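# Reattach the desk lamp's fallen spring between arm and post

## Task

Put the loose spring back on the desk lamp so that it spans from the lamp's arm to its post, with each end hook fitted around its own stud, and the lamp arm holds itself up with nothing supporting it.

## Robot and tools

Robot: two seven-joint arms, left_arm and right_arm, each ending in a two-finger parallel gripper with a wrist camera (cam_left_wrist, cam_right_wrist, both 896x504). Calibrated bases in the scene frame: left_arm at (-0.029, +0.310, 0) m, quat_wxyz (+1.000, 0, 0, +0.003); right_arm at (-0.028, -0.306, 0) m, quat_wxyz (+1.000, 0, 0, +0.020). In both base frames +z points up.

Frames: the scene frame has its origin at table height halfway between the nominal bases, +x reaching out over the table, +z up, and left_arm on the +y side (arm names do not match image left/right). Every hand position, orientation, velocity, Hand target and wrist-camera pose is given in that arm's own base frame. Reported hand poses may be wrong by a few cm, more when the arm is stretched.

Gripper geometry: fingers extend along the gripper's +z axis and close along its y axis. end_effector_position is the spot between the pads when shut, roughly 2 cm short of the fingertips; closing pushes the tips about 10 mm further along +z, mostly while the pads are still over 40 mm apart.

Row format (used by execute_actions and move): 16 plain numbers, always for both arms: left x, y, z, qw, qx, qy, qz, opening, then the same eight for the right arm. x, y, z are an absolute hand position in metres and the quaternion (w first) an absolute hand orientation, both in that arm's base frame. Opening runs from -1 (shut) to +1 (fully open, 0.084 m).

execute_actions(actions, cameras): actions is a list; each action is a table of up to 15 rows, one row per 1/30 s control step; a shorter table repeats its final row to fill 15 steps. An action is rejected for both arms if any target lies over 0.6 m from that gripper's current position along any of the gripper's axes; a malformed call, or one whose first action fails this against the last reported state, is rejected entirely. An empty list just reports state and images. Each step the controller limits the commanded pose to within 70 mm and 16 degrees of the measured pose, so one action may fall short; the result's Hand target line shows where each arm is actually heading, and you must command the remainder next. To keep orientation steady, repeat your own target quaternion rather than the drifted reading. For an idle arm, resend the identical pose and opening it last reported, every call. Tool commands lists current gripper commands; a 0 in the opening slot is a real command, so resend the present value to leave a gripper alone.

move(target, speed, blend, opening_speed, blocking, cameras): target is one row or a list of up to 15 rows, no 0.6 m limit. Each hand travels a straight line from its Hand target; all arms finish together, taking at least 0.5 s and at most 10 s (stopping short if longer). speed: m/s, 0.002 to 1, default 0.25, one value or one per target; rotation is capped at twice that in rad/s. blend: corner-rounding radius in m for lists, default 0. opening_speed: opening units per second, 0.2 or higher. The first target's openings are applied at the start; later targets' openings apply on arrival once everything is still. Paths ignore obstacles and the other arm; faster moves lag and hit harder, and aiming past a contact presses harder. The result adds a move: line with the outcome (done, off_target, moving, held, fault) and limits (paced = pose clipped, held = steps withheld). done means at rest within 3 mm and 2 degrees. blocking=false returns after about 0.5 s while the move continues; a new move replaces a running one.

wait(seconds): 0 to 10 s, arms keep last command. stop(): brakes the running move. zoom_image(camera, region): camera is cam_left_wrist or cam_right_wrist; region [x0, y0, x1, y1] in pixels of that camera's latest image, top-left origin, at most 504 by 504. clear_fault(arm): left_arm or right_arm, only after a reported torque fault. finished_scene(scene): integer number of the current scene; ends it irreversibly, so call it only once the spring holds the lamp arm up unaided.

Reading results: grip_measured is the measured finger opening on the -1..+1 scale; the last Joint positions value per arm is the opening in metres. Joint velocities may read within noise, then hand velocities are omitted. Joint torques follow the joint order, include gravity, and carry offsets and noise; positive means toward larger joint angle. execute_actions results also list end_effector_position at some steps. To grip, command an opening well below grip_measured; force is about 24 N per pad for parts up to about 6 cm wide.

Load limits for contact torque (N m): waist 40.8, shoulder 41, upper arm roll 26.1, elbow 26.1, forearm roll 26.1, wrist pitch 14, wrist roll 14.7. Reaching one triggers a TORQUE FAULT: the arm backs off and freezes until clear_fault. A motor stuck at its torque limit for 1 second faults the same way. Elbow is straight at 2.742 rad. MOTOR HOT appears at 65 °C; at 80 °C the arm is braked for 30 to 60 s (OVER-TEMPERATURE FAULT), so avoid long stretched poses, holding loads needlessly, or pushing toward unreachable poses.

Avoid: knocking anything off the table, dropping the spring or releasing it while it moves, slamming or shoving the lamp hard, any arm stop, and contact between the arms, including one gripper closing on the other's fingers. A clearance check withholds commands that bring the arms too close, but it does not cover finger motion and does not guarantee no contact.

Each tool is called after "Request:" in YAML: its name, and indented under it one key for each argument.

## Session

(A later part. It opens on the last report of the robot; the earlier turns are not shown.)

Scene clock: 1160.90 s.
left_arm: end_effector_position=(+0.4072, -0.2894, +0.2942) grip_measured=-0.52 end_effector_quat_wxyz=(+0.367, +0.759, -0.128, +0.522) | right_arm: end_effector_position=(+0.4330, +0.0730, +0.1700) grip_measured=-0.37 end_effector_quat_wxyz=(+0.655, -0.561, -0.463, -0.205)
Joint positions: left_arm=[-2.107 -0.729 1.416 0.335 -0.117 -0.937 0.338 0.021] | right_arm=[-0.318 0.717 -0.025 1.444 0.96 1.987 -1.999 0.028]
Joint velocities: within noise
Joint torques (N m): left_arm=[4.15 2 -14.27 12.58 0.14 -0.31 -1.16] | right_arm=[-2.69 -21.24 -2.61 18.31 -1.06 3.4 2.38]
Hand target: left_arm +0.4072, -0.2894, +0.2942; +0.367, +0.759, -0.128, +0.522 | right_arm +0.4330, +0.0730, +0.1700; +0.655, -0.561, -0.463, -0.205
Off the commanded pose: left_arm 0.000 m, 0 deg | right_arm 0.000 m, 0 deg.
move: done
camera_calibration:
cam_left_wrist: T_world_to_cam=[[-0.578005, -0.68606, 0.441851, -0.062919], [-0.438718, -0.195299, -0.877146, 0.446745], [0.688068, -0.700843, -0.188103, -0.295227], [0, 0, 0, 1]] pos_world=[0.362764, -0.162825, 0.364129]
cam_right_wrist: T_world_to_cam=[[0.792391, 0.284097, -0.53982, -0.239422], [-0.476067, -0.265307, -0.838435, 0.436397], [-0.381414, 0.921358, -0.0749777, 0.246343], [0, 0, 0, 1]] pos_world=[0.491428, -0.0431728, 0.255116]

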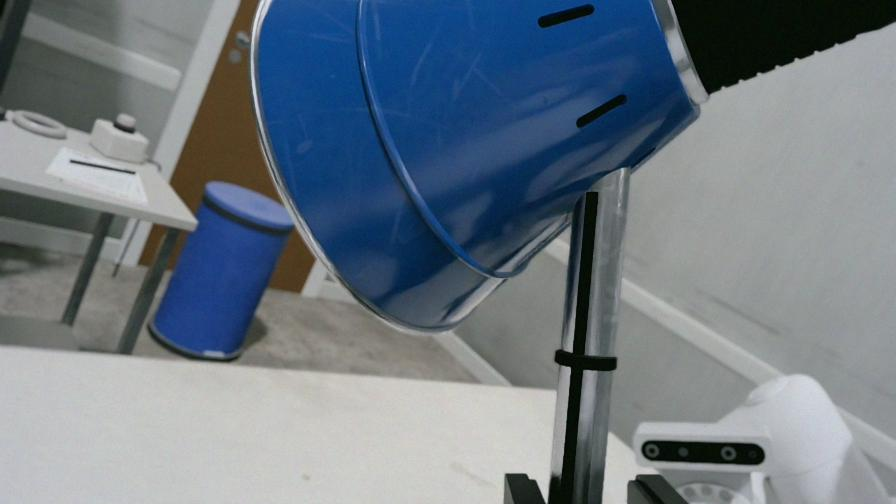

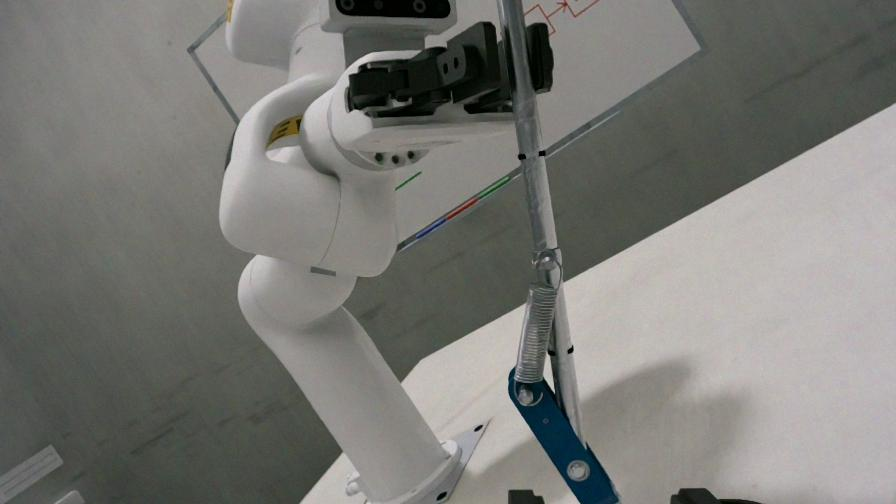

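Request:
move:
  target:
    - [0.4229, -0.2858, 0.2863, 0.3798, 0.7772, -0.1075, 0.4910, -0.5, 0.4330, 0.0730, 0.1700, 0.6542, -0.5606, -0.4628, -0.2051, -0.35]
  speed: 0.03

Request:
zoom_image:
  camera: "cam_left_wrist"
  region: [450, 300, 700, 504]

Request:
zoom_image:
  camera: "cam_right_wrist"
  region: [440, 220, 600, 460]

Scene clock: 1167.23 s.
left_arm: end_effector_position=(+0.4229, -0.2858, +0.2863) grip_measured=-0.52 end_effector_quat_wxyz=(+0.380, +0.777, -0.107, +0.491) | right_arm: end_effector_position=(+0.4330, +0.0730, +0.1700) grip_measured=-0.37 end_effector_quat_wxyz=(+0.655, -0.561, -0.463, -0.205)
Joint positions: left_arm=[-2.077 -0.76 1.419 0.373 -0.134 -0.834 0.317 0.021] | right_arm=[-0.318 0.718 -0.025 1.444 0.96 1.987 -1.999 0.028]
Joint velocities: within noise
Joint torques (N m): left_arm=[4.05 3.09 -7.43 12.76 0.22 -0.15 -0.94] | right_arm=[-2.41 -21.01 -2.21 17.51 -1.04 3.14 2.08]
Hand target: left_arm +0.4229, -0.2858, +0.2863; +0.380, +0.777, -0.107, +0.491 | right_arm +0.4330, +0.0730, +0.1700; +0.655, -0.561, -0.463, -0.205
Off the commanded pose: left_arm 0.000 m, 0 deg | right_arm 0.000 m, 0 deg.
move: done
camera_calibration:
cam_left_wrist: T_world_to_cam=[[-0.537787, -0.676729, 0.502815, -0.0797304], [-0.511444, -0.212257, -0.83269, 0.460509], [0.670231, -0.704971, -0.23196, -0.286117], [0, 0, 0, 1]] pos_world=[0.384411, -0.157914, 0.357183]
cam_right_wrist: T_world_to_cam=[[0.792391, 0.284097, -0.53982, -0.239393], [-0.476067, -0.265307, -0.838435, 0.43637], [-0.381414, 0.921358, -0.0749777, 0.246436], [0, 0, 0, 1]] pos_world=[0.491428, -0.0432728, 0.255116]

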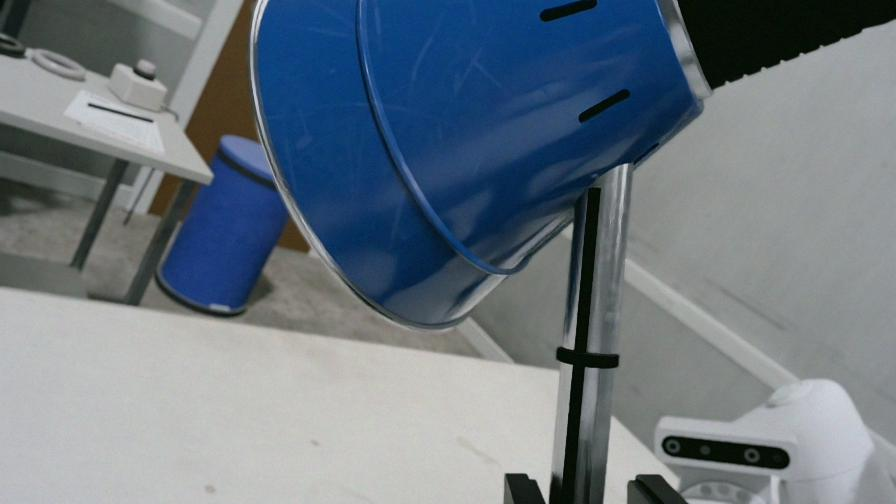

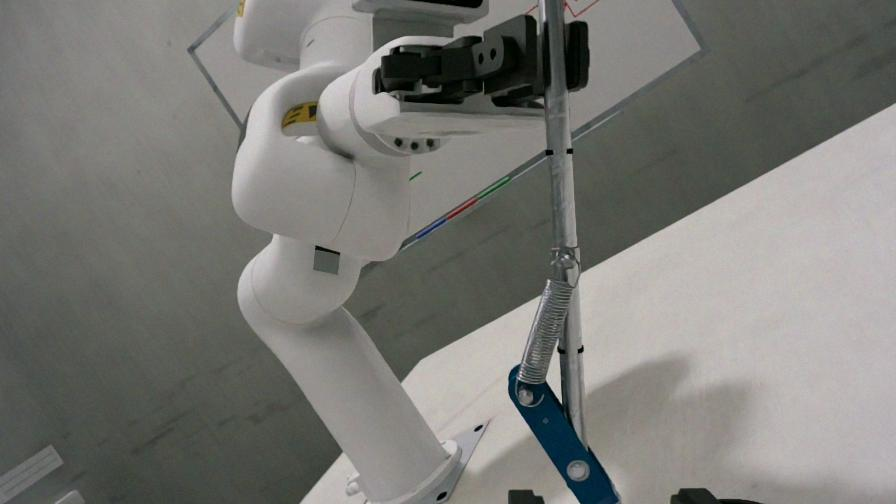

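Scaled by 2.016 from the camera's 896x504 image, which has a finer 1280x720 frame.

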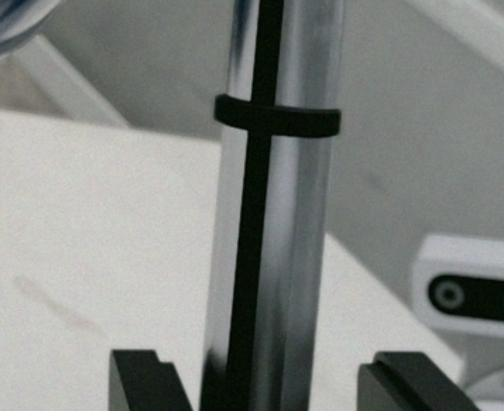

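Scaled by 2.100 from the camera's 896x504 image, which has a finer 1280x720 frame.

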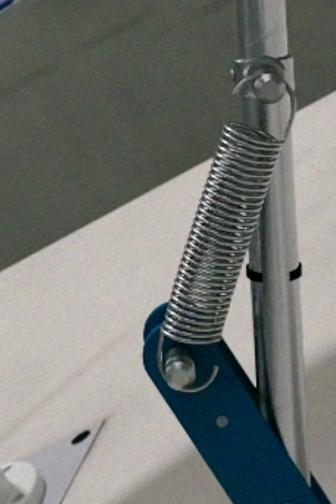

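Request:
move:
  target:
    - [0.4379, -0.2823, 0.2771, 0.3917, 0.7935, -0.0865, 0.4585, -0.5, 0.4330, 0.0730, 0.1700, 0.6542, -0.5606, -0.4628, -0.2051, -0.35]
  speed: 0.03

Request:
zoom_image:
  camera: "cam_left_wrist"
  region: [450, 300, 700, 504]

Request:
zoom_image:
  camera: "cam_right_wrist"
  region: [480, 220, 640, 460]

Scene clock: 1173.83 s.
left_arm: end_effector_position=(+0.4379, -0.2823, +0.2771) grip_measured=-0.52 end_effector_quat_wxyz=(+0.392, +0.793, -0.087, +0.458) | right_arm: end_effector_position=(+0.4330, +0.0730, +0.1700) grip_measured=-0.37 end_effector_quat_wxyz=(+0.655, -0.561, -0.463, -0.205)
Joint positions: left_arm=[-2.06 -0.788 1.432 0.414 -0.153 -0.736 0.297 0.021] | right_arm=[-0.318 0.718 -0.025 1.444 0.96 1.987 -1.999 0.028]
Joint velocities: within noise
Joint torques (N m): left_arm=[4.2 3.54 -8.2 13.12 0.13 -0.33 -0.93] | right_arm=[-2.32 -20.79 -1.7 17.78 -1.08 3.1 2.01]
Hand target: left_arm +0.4379, -0.2823, +0.2771; +0.392, +0.793, -0.086, +0.458 | right_arm +0.4330, +0.0730, +0.1700; +0.655, -0.561, -0.463, -0.205
Off the commanded pose: left_arm 0.000 m, 0 deg | right_arm 0.000 m, 0 deg.
move: done
camera_calibration:
cam_left_wrist: T_world_to_cam=[[-0.492754, -0.666129, 0.559879, -0.0972616], [-0.580172, -0.228033, -0.781922, 0.472874], [0.648532, -0.710122, -0.274105, -0.27607], [0, 0, 0, 1]] pos_world=[0.405463, -0.153001, 0.348533]
cam_right_wrist: T_world_to_cam=[[0.792391, 0.284097, -0.53982, -0.239393], [-0.476067, -0.265307, -0.838435, 0.43637], [-0.381414, 0.921358, -0.0749777, 0.246436], [0, 0, 0, 1]] pos_world=[0.491428, -0.0432728, 0.255116]

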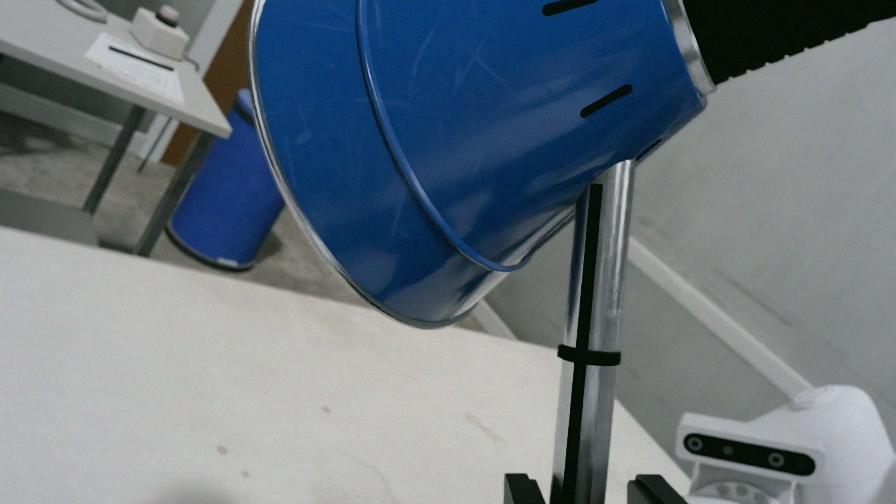

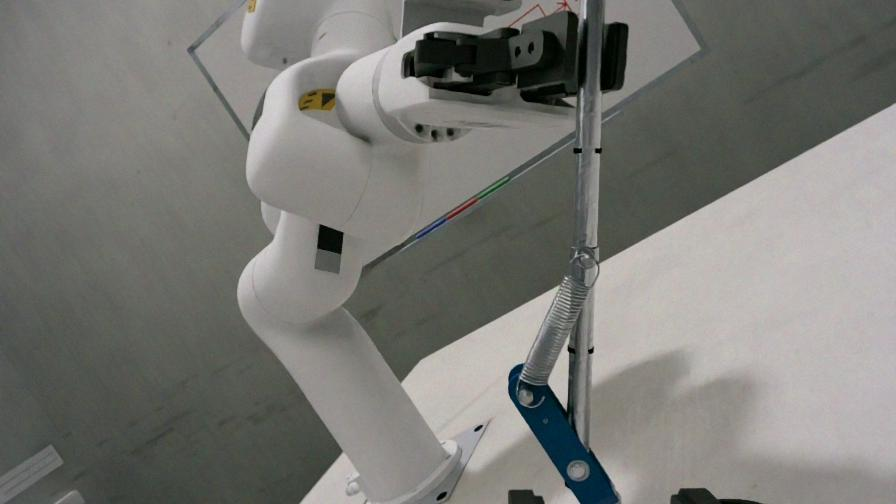

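Scaled by 2.016 from the camera's 896x504 image, which has a finer 1280x720 frame.

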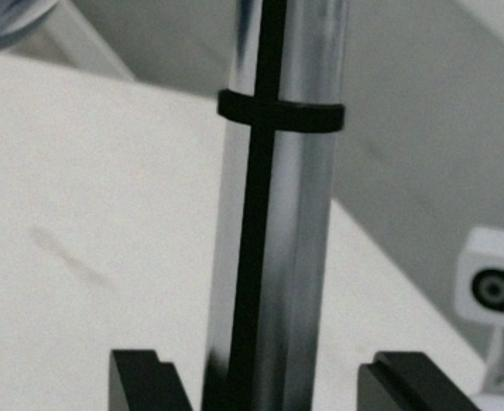

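Scaled by 2.100 from the camera's 896x504 image, which has a finer 1280x720 frame.

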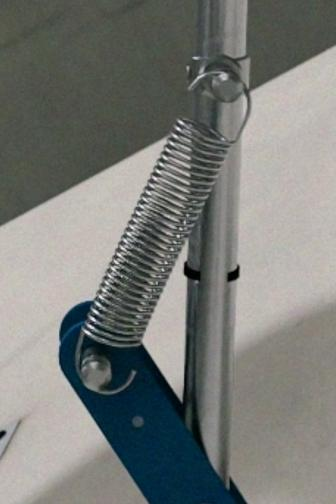

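Request:
move:
  target:
    - [0.4521, -0.2791, 0.2665, 0.4027, 0.8084, -0.0653, 0.4253, -0.5, 0.4330, 0.0730, 0.1700, 0.6542, -0.5606, -0.4628, -0.2051, -0.35]
  speed: 0.03

Request:
zoom_image:
  camera: "cam_left_wrist"
  region: [450, 300, 700, 504]

Request:
zoom_image:
  camera: "cam_right_wrist"
  region: [480, 220, 640, 460]

Scene clock: 1179.23 s.
left_arm: end_effector_position=(+0.4521, -0.2791, +0.2665) grip_measured=-0.52 end_effector_quat_wxyz=(+0.403, +0.808, -0.065, +0.425) | right_arm: end_effector_position=(+0.4330, +0.0730, +0.1700) grip_measured=-0.37 end_effector_quat_wxyz=(+0.655, -0.561, -0.463, -0.205)
Joint positions: left_arm=[-2.054 -0.811 1.454 0.458 -0.174 -0.644 0.278 0.021] | right_arm=[-0.318 0.718 -0.025 1.444 0.96 1.987 -1.999 0.028]
Joint velocities: within noise
Joint torques (N m): left_arm=[4.39 4.69 -8.8 12.84 0.14 -0.52 -1.16] | right_arm=[-2.06 -21.18 -1.28 17.51 -1.09 3.23 1.91]
Hand target: left_arm +0.4521, -0.2791, +0.2665; +0.403, +0.808, -0.065, +0.425 | right_arm +0.4330, +0.0730, +0.1700; +0.655, -0.561, -0.463, -0.205
Off the commanded pose: left_arm 0.000 m, 0 deg | right_arm 0.000 m, 0 deg.
move: done
camera_calibration:
cam_left_wrist: T_world_to_cam=[[-0.44294, -0.654792, 0.612414, -0.115518], [-0.644104, -0.242743, -0.7254, 0.483284], [0.623646, -0.715767, -0.314234, -0.265536], [0, 0, 0, 1]] pos_world=[0.425718, -0.148389, 0.337878]
cam_right_wrist: T_world_to_cam=[[0.792391, 0.284097, -0.53982, -0.239393], [-0.476067, -0.265307, -0.838435, 0.43637], [-0.381414, 0.921358, -0.0749777, 0.246436], [0, 0, 0, 1]] pos_world=[0.491428, -0.0432728, 0.255116]

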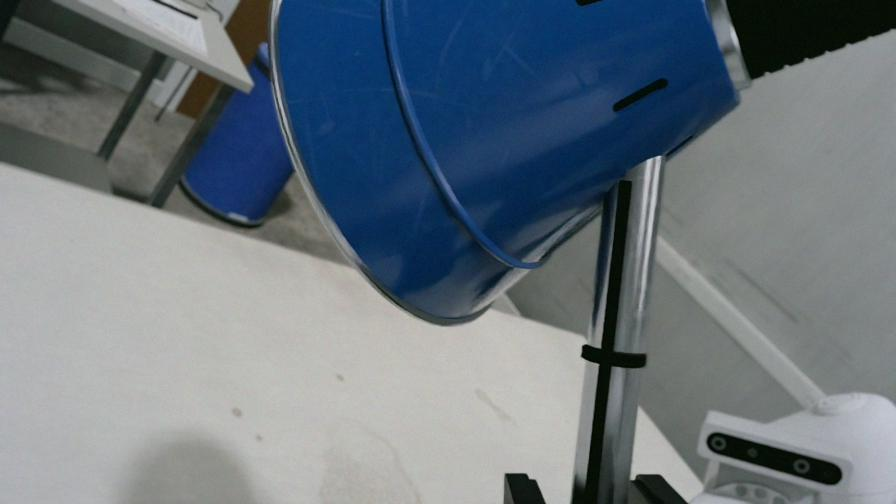

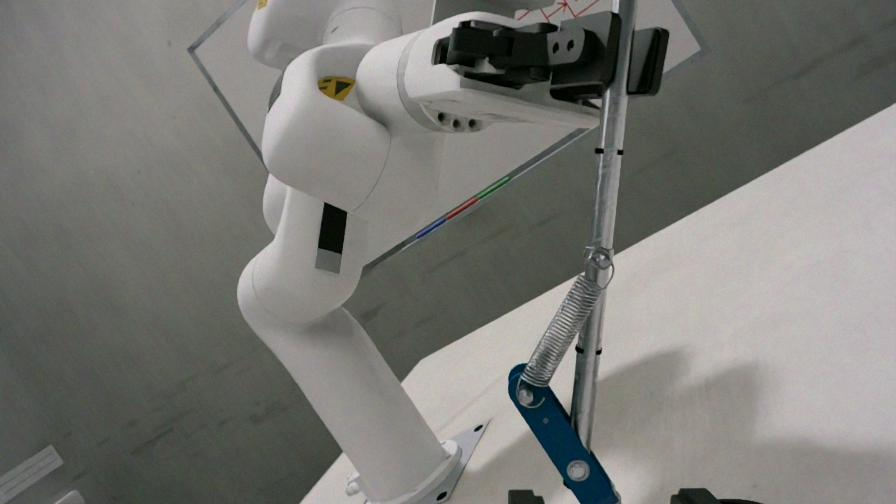

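Scaled by 2.016 from the camera's 896x504 image, which has a finer 1280x720 frame.

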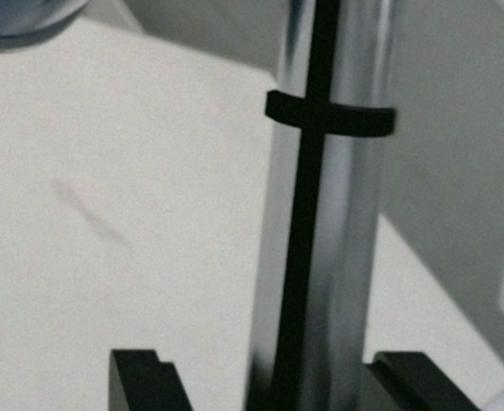

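Scaled by 2.100 from the camera's 896x504 image, which has a finer 1280x720 frame.

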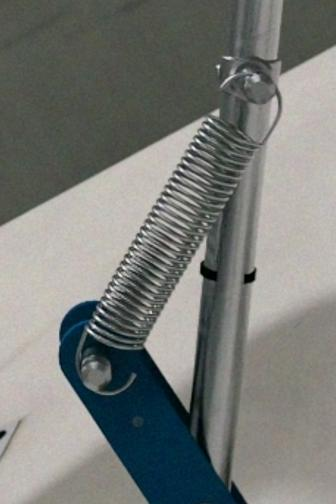

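Request:
move:
  target:
    - [0.4464, -0.2804, 0.2708, 0.3983, 0.8025, -0.0738, 0.4386, -0.5, 0.4330, 0.0730, 0.1700, 0.6542, -0.5606, -0.4628, -0.2051, -0.35]
  speed: 0.02

Request:
zoom_image:
  camera: "cam_left_wrist"
  region: [450, 300, 700, 504]

Scene clock: 1183.90 s.
left_arm: end_effector_position=(+0.4464, -0.2804, +0.2708) grip_measured=-0.52 end_effector_quat_wxyz=(+0.398, +0.802, -0.074, +0.438) | right_arm: end_effector_position=(+0.4330, +0.0730, +0.1700) grip_measured=-0.37 end_effector_quat_wxyz=(+0.655, -0.561, -0.463, -0.205)
Joint positions: left_arm=[-2.055 -0.802 1.445 0.44 -0.165 -0.68 0.285 0.021] | right_arm=[-0.318 0.718 -0.025 1.444 0.96 1.987 -1.999 0.028]
Joint velocities: within noise
Joint torques (N m): left_arm=[-4.61 15.52 -16.81 8.51 3.08 -2.34 1.04] | right_arm=[-1.78 -21.18 -0.72 17.41 -1.21 3.32 1.84]
Hand target: left_arm +0.4464, -0.2804, +0.2708; +0.398, +0.802, -0.074, +0.438 | right_arm +0.4330, +0.0730, +0.1700; +0.655, -0.561, -0.463, -0.205
Off the commanded pose: left_arm 0.000 m, 0 deg | right_arm 0.000 m, 0 deg.
move: done
camera_calibration:
cam_left_wrist: T_world_to_cam=[[-0.463221, -0.65947, 0.592052, -0.1082], [-0.619296, -0.237007, -0.748532, 0.479274], [0.633955, -0.713391, -0.298621, -0.269741], [0, 0, 0, 1]] pos_world=[0.417696, -0.150194, 0.342261]
cam_right_wrist: T_world_to_cam=[[0.792391, 0.284097, -0.53982, -0.239393], [-0.476067, -0.265307, -0.838435, 0.43637], [-0.381414, 0.921358, -0.0749777, 0.246436], [0, 0, 0, 1]] pos_world=[0.491428, -0.0432728, 0.255116]

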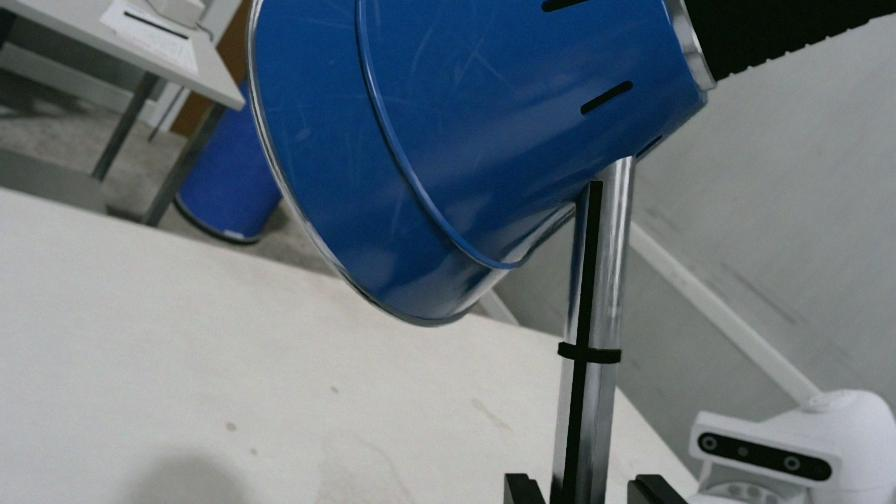

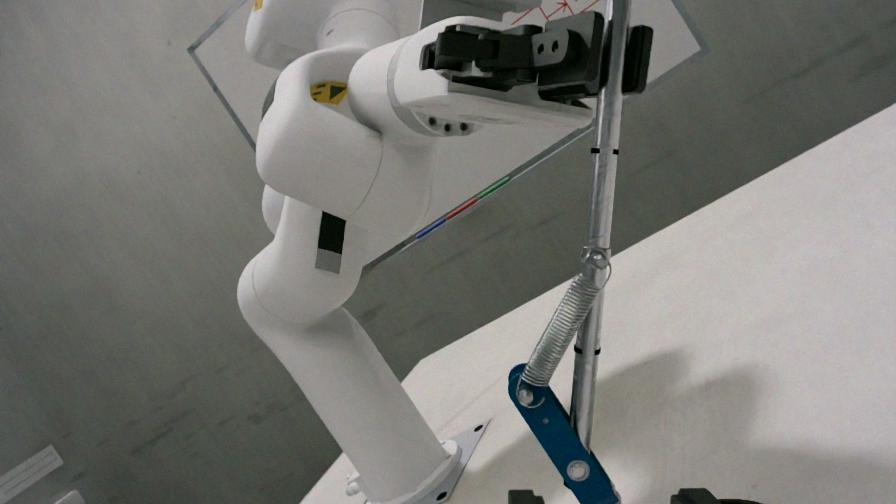

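Scaled by 2.016 from the camera's 896x504 image, which has a finer 1280x720 frame.

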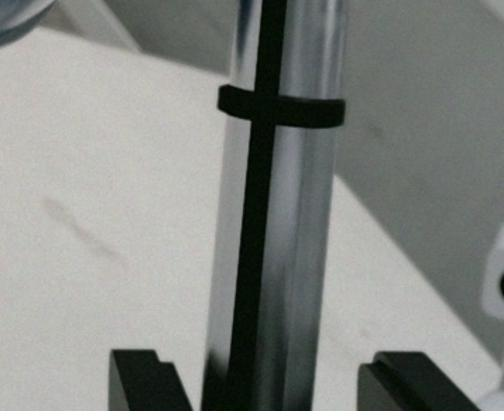

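Request:
move:
  target:
    - [0.4504, -0.2795, 0.2678, 0.4013, 0.8064, -0.0680, 0.4295, -0.5, 0.4330, 0.0730, 0.1700, 0.6542, -0.5606, -0.4628, -0.2051, -0.35]
  speed: 0.02

Request:
zoom_image:
  camera: "cam_left_wrist"
  region: [450, 300, 700, 504]

Request:
move:
  target:
    - [0.4504, -0.2795, 0.2678, 0.4013, 0.8064, -0.0680, 0.4295, -0.1, 0.4330, 0.0730, 0.1700, 0.6542, -0.5606, -0.4628, -0.2051, -0.35]
  opening_speed: 0.3

Request:
zoom_image:
  camera: "cam_left_wrist"
  region: [450, 300, 700, 504]

Scene clock: 1193.00 s.
left_arm: end_effector_position=(+0.4504, -0.2795, +0.2678) grip_measured=-0.52 end_effector_quat_wxyz=(+0.401, +0.806, -0.068, +0.429) | right_arm: end_effector_position=(+0.4330, +0.0730, +0.1700) grip_measured=-0.37 end_effector_quat_wxyz=(+0.655, -0.561, -0.463, -0.205)
Joint positions: left_arm=[-2.055 -0.809 1.452 0.453 -0.171 -0.655 0.28 0.021] | right_arm=[-0.318 0.718 -0.025 1.444 0.96 1.987 -1.999 0.028]
Joint velocities: within noise
Joint torques (N m): left_arm=[4.35 4.14 -8.89 12.81 -0.08 -0.56 -1.06] | right_arm=[-1.52 -21.36 -0.42 17.33 -1.1 3.31 1.68]
Hand target: left_arm +0.4504, -0.2795, +0.2678; +0.401, +0.806, -0.068, +0.429 | right_arm +0.4330, +0.0730, +0.1700; +0.655, -0.561, -0.463, -0.205
Off the commanded pose: left_arm 0.000 m, 0 deg | right_arm 0.000 m, 0 deg.
move: done
camera_calibration:
cam_left_wrist: T_world_to_cam=[[-0.449559, -0.656244, 0.606004, -0.113056], [-0.636179, -0.241009, -0.732933, 0.481921], [0.627035, -0.715024, -0.30914, -0.267048], [0, 0, 0, 1]] pos_world=[0.423211, -0.14899, 0.339173]
cam_right_wrist: T_world_to_cam=[[0.792391, 0.284097, -0.53982, -0.239393], [-0.476067, -0.265307, -0.838435, 0.43637], [-0.381414, 0.921358, -0.0749777, 0.246436], [0, 0, 0, 1]] pos_world=[0.491428, -0.0432728, 0.255116]

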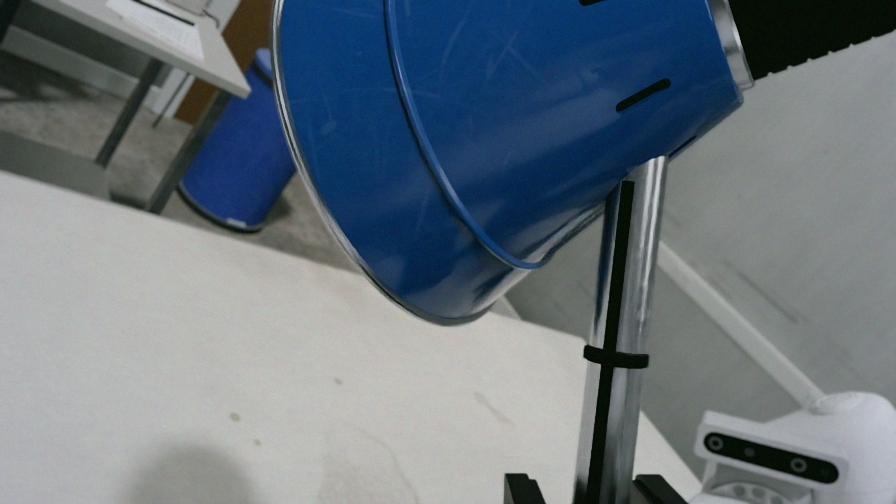

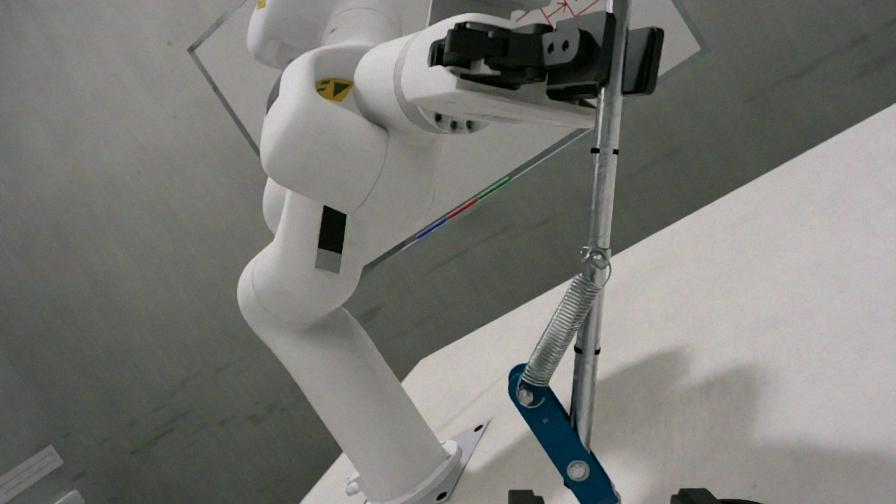

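Scaled by 2.016 from the camera's 896x504 image, which has a finer 1280x720 frame.

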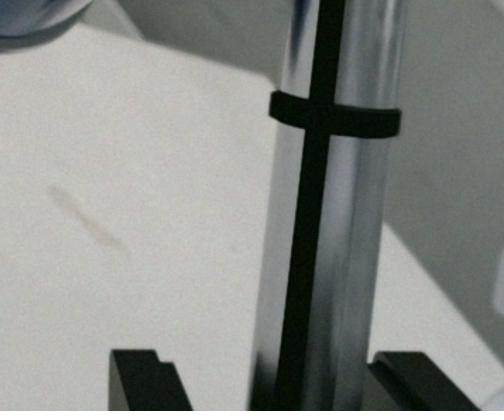

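Scene clock: 1194.53 s.
left_arm: end_effector_position=(+0.4504, -0.2795, +0.2678) grip_measured=-0.11 end_effector_quat_wxyz=(+0.401, +0.806, -0.068, +0.429) | right_arm: end_effector_position=(+0.4330, +0.0730, +0.1700) grip_measured=-0.37 end_effector_quat_wxyz=(+0.655, -0.561, -0.463, -0.205)
Joint positions: left_arm=[-2.055 -0.809 1.452 0.453 -0.171 -0.655 0.28 0.039] | right_arm=[-0.318 0.718 -0.025 1.444 0.96 1.987 -1.999 0.028]
Joint velocities: within noise
Joint torques (N m): left_arm=[3.67 4.82 -8.68 12.55 0.03 -0.48 -1.03] | right_arm=[-1.45 -21.63 -0.33 17.34 -1.06 3.29 1.67]
Hand target: left_arm +0.4504, -0.2795, +0.2678; +0.401, +0.806, -0.068, +0.429 | right_arm +0.4330, +0.0730, +0.1700; +0.655, -0.561, -0.463, -0.205
Off the commanded pose: left_arm 0.000 m, 0 deg | right_arm 0.000 m, 0 deg.
move: done
camera_calibration:
cam_left_wrist: T_world_to_cam=[[-0.449482, -0.656229, 0.606077, -0.113066], [-0.636312, -0.240981, -0.732827, 0.482009], [0.626955, -0.715047, -0.30925, -0.267043], [0, 0, 0, 1]] pos_world=[0.423311, -0.14899, 0.339173]
cam_right_wrist: T_world_to_cam=[[0.792391, 0.284097, -0.53982, -0.239393], [-0.476067, -0.265307, -0.838435, 0.43637], [-0.381414, 0.921358, -0.0749777, 0.246436], [0, 0, 0, 1]] pos_world=[0.491428, -0.0432728, 0.255116]

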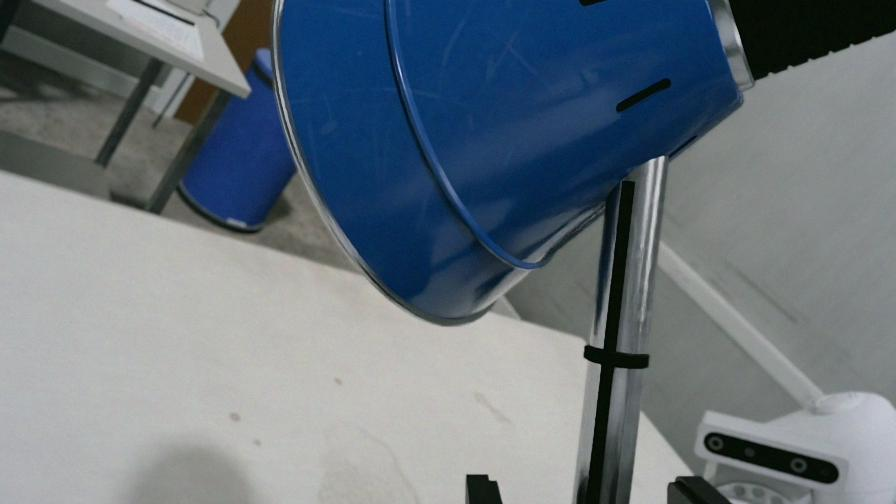

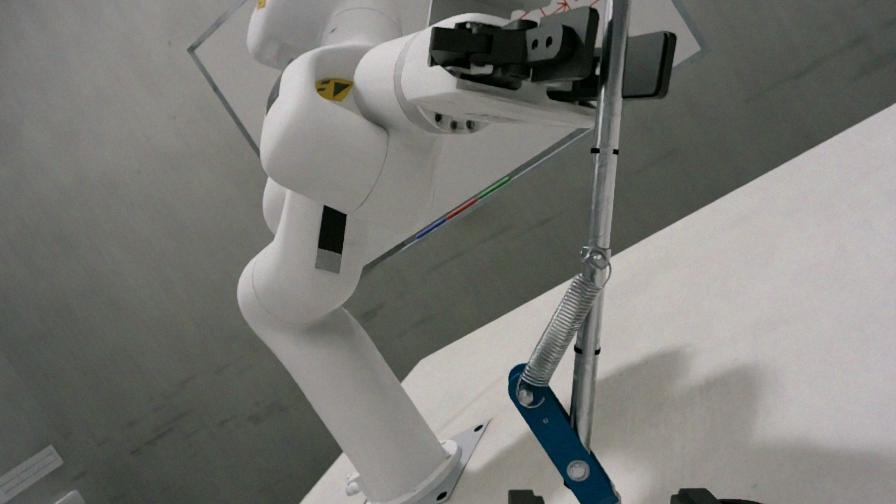

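Scaled by 2.016 from the camera's 896x504 image, which has a finer 1280x720 frame.

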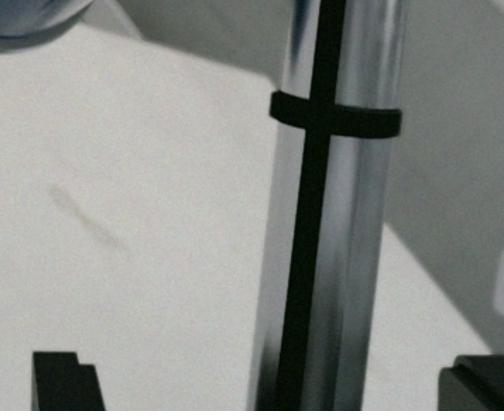

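Request:
move:
  target: [0.355, -0.174, 0.314, 0.4013, 0.8064, -0.0680, 0.4295, -0.1, 0.4330, 0.0730, 0.1700, 0.6542, -0.5606, -0.4628, -0.2051, -0.35]
  speed: 0.06

Scene clock: 1211.03 s.
left_arm: end_effector_position=(+0.3550, -0.1740, +0.3140) grip_measured=-0.11 end_effector_quat_wxyz=(+0.401, +0.806, -0.068, +0.429) | right_arm: end_effector_position=(+0.4330, +0.0730, +0.1700) grip_measured=-0.37 end_effector_quat_wxyz=(+0.655, -0.561, -0.463, -0.205)
Joint positions: left_arm=[-1.073 -1.081 0.766 0.085 -0.255 -0.196 0.262 0.039] | right_arm=[-0.318 0.718 -0.025 1.444 0.96 1.987 -1.999 0.028]
Joint velocities: within noise
Joint torques (N m): left_arm=[4.63 -1.97 -11.06 13.07 -0.28 -0.16 -1.01] | right_arm=[-0.85 -21.66 0.19 17.21 -0.98 3.23 1.54]
Hand target: left_arm +0.3550, -0.1740, +0.3140; +0.401, +0.806, -0.068, +0.429 | right_arm +0.4330, +0.0730, +0.1700; +0.655, -0.561, -0.463, -0.205
Off the commanded pose: left_arm 0.000 m, 0 deg | right_arm 0.000 m, 0 deg.
move: done
camera_calibration:
cam_left_wrist: T_world_to_cam=[[-0.449479, -0.65617, 0.606144, -0.114739], [-0.636296, -0.241076, -0.73281, 0.480569], [0.626974, -0.715069, -0.309159, -0.117549], [0, 0, 0, 1]] pos_world=[0.327911, -0.0434904, 0.385373]
cam_right_wrist: T_world_to_cam=[[0.792391, 0.284097, -0.53982, -0.239393], [-0.476067, -0.265307, -0.838435, 0.43637], [-0.381414, 0.921358, -0.0749777, 0.246436], [0, 0, 0, 1]] pos_world=[0.491428, -0.0432728, 0.255116]

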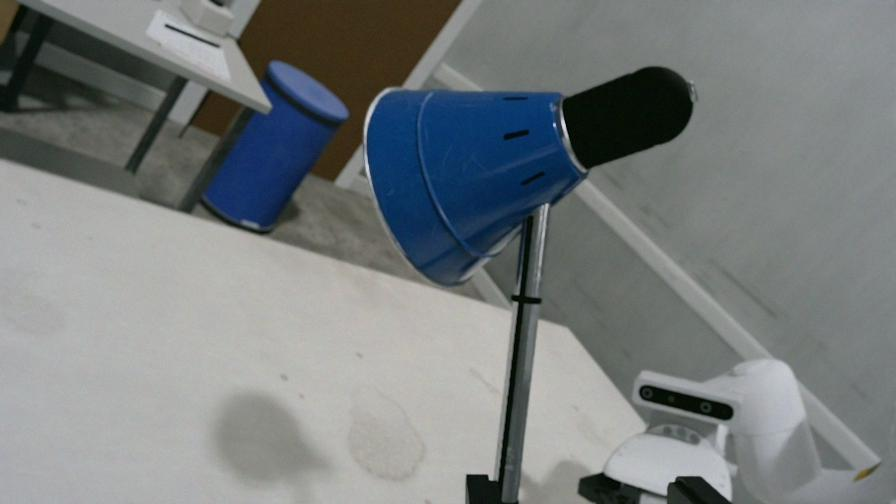

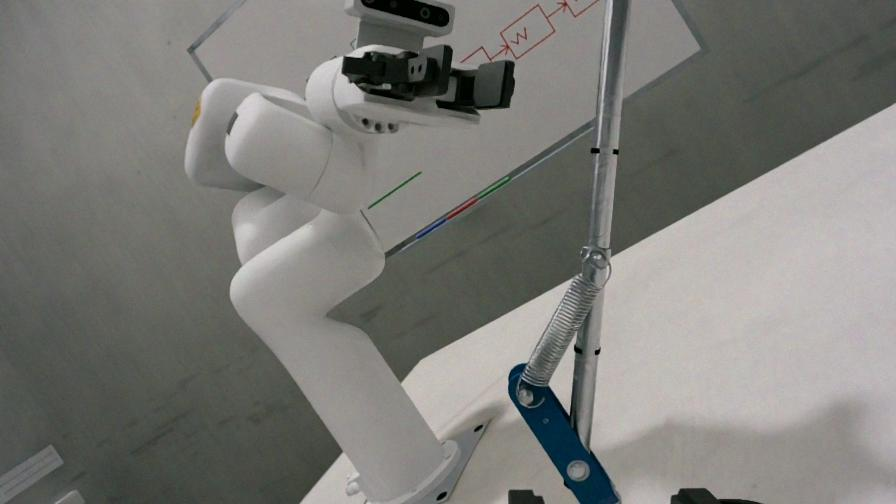

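Request:
zoom_image:
  camera: "cam_right_wrist"
  region: [480, 220, 640, 460]

Request:
finished_scene:
  scene: 1

Scaled by 2.100 from the camera's 896x504 image, which has a finer 1280x720 frame.

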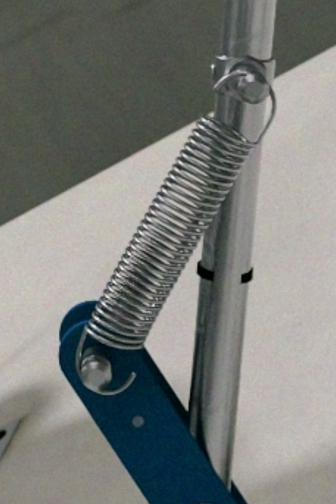

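The scene is finished: the task was done.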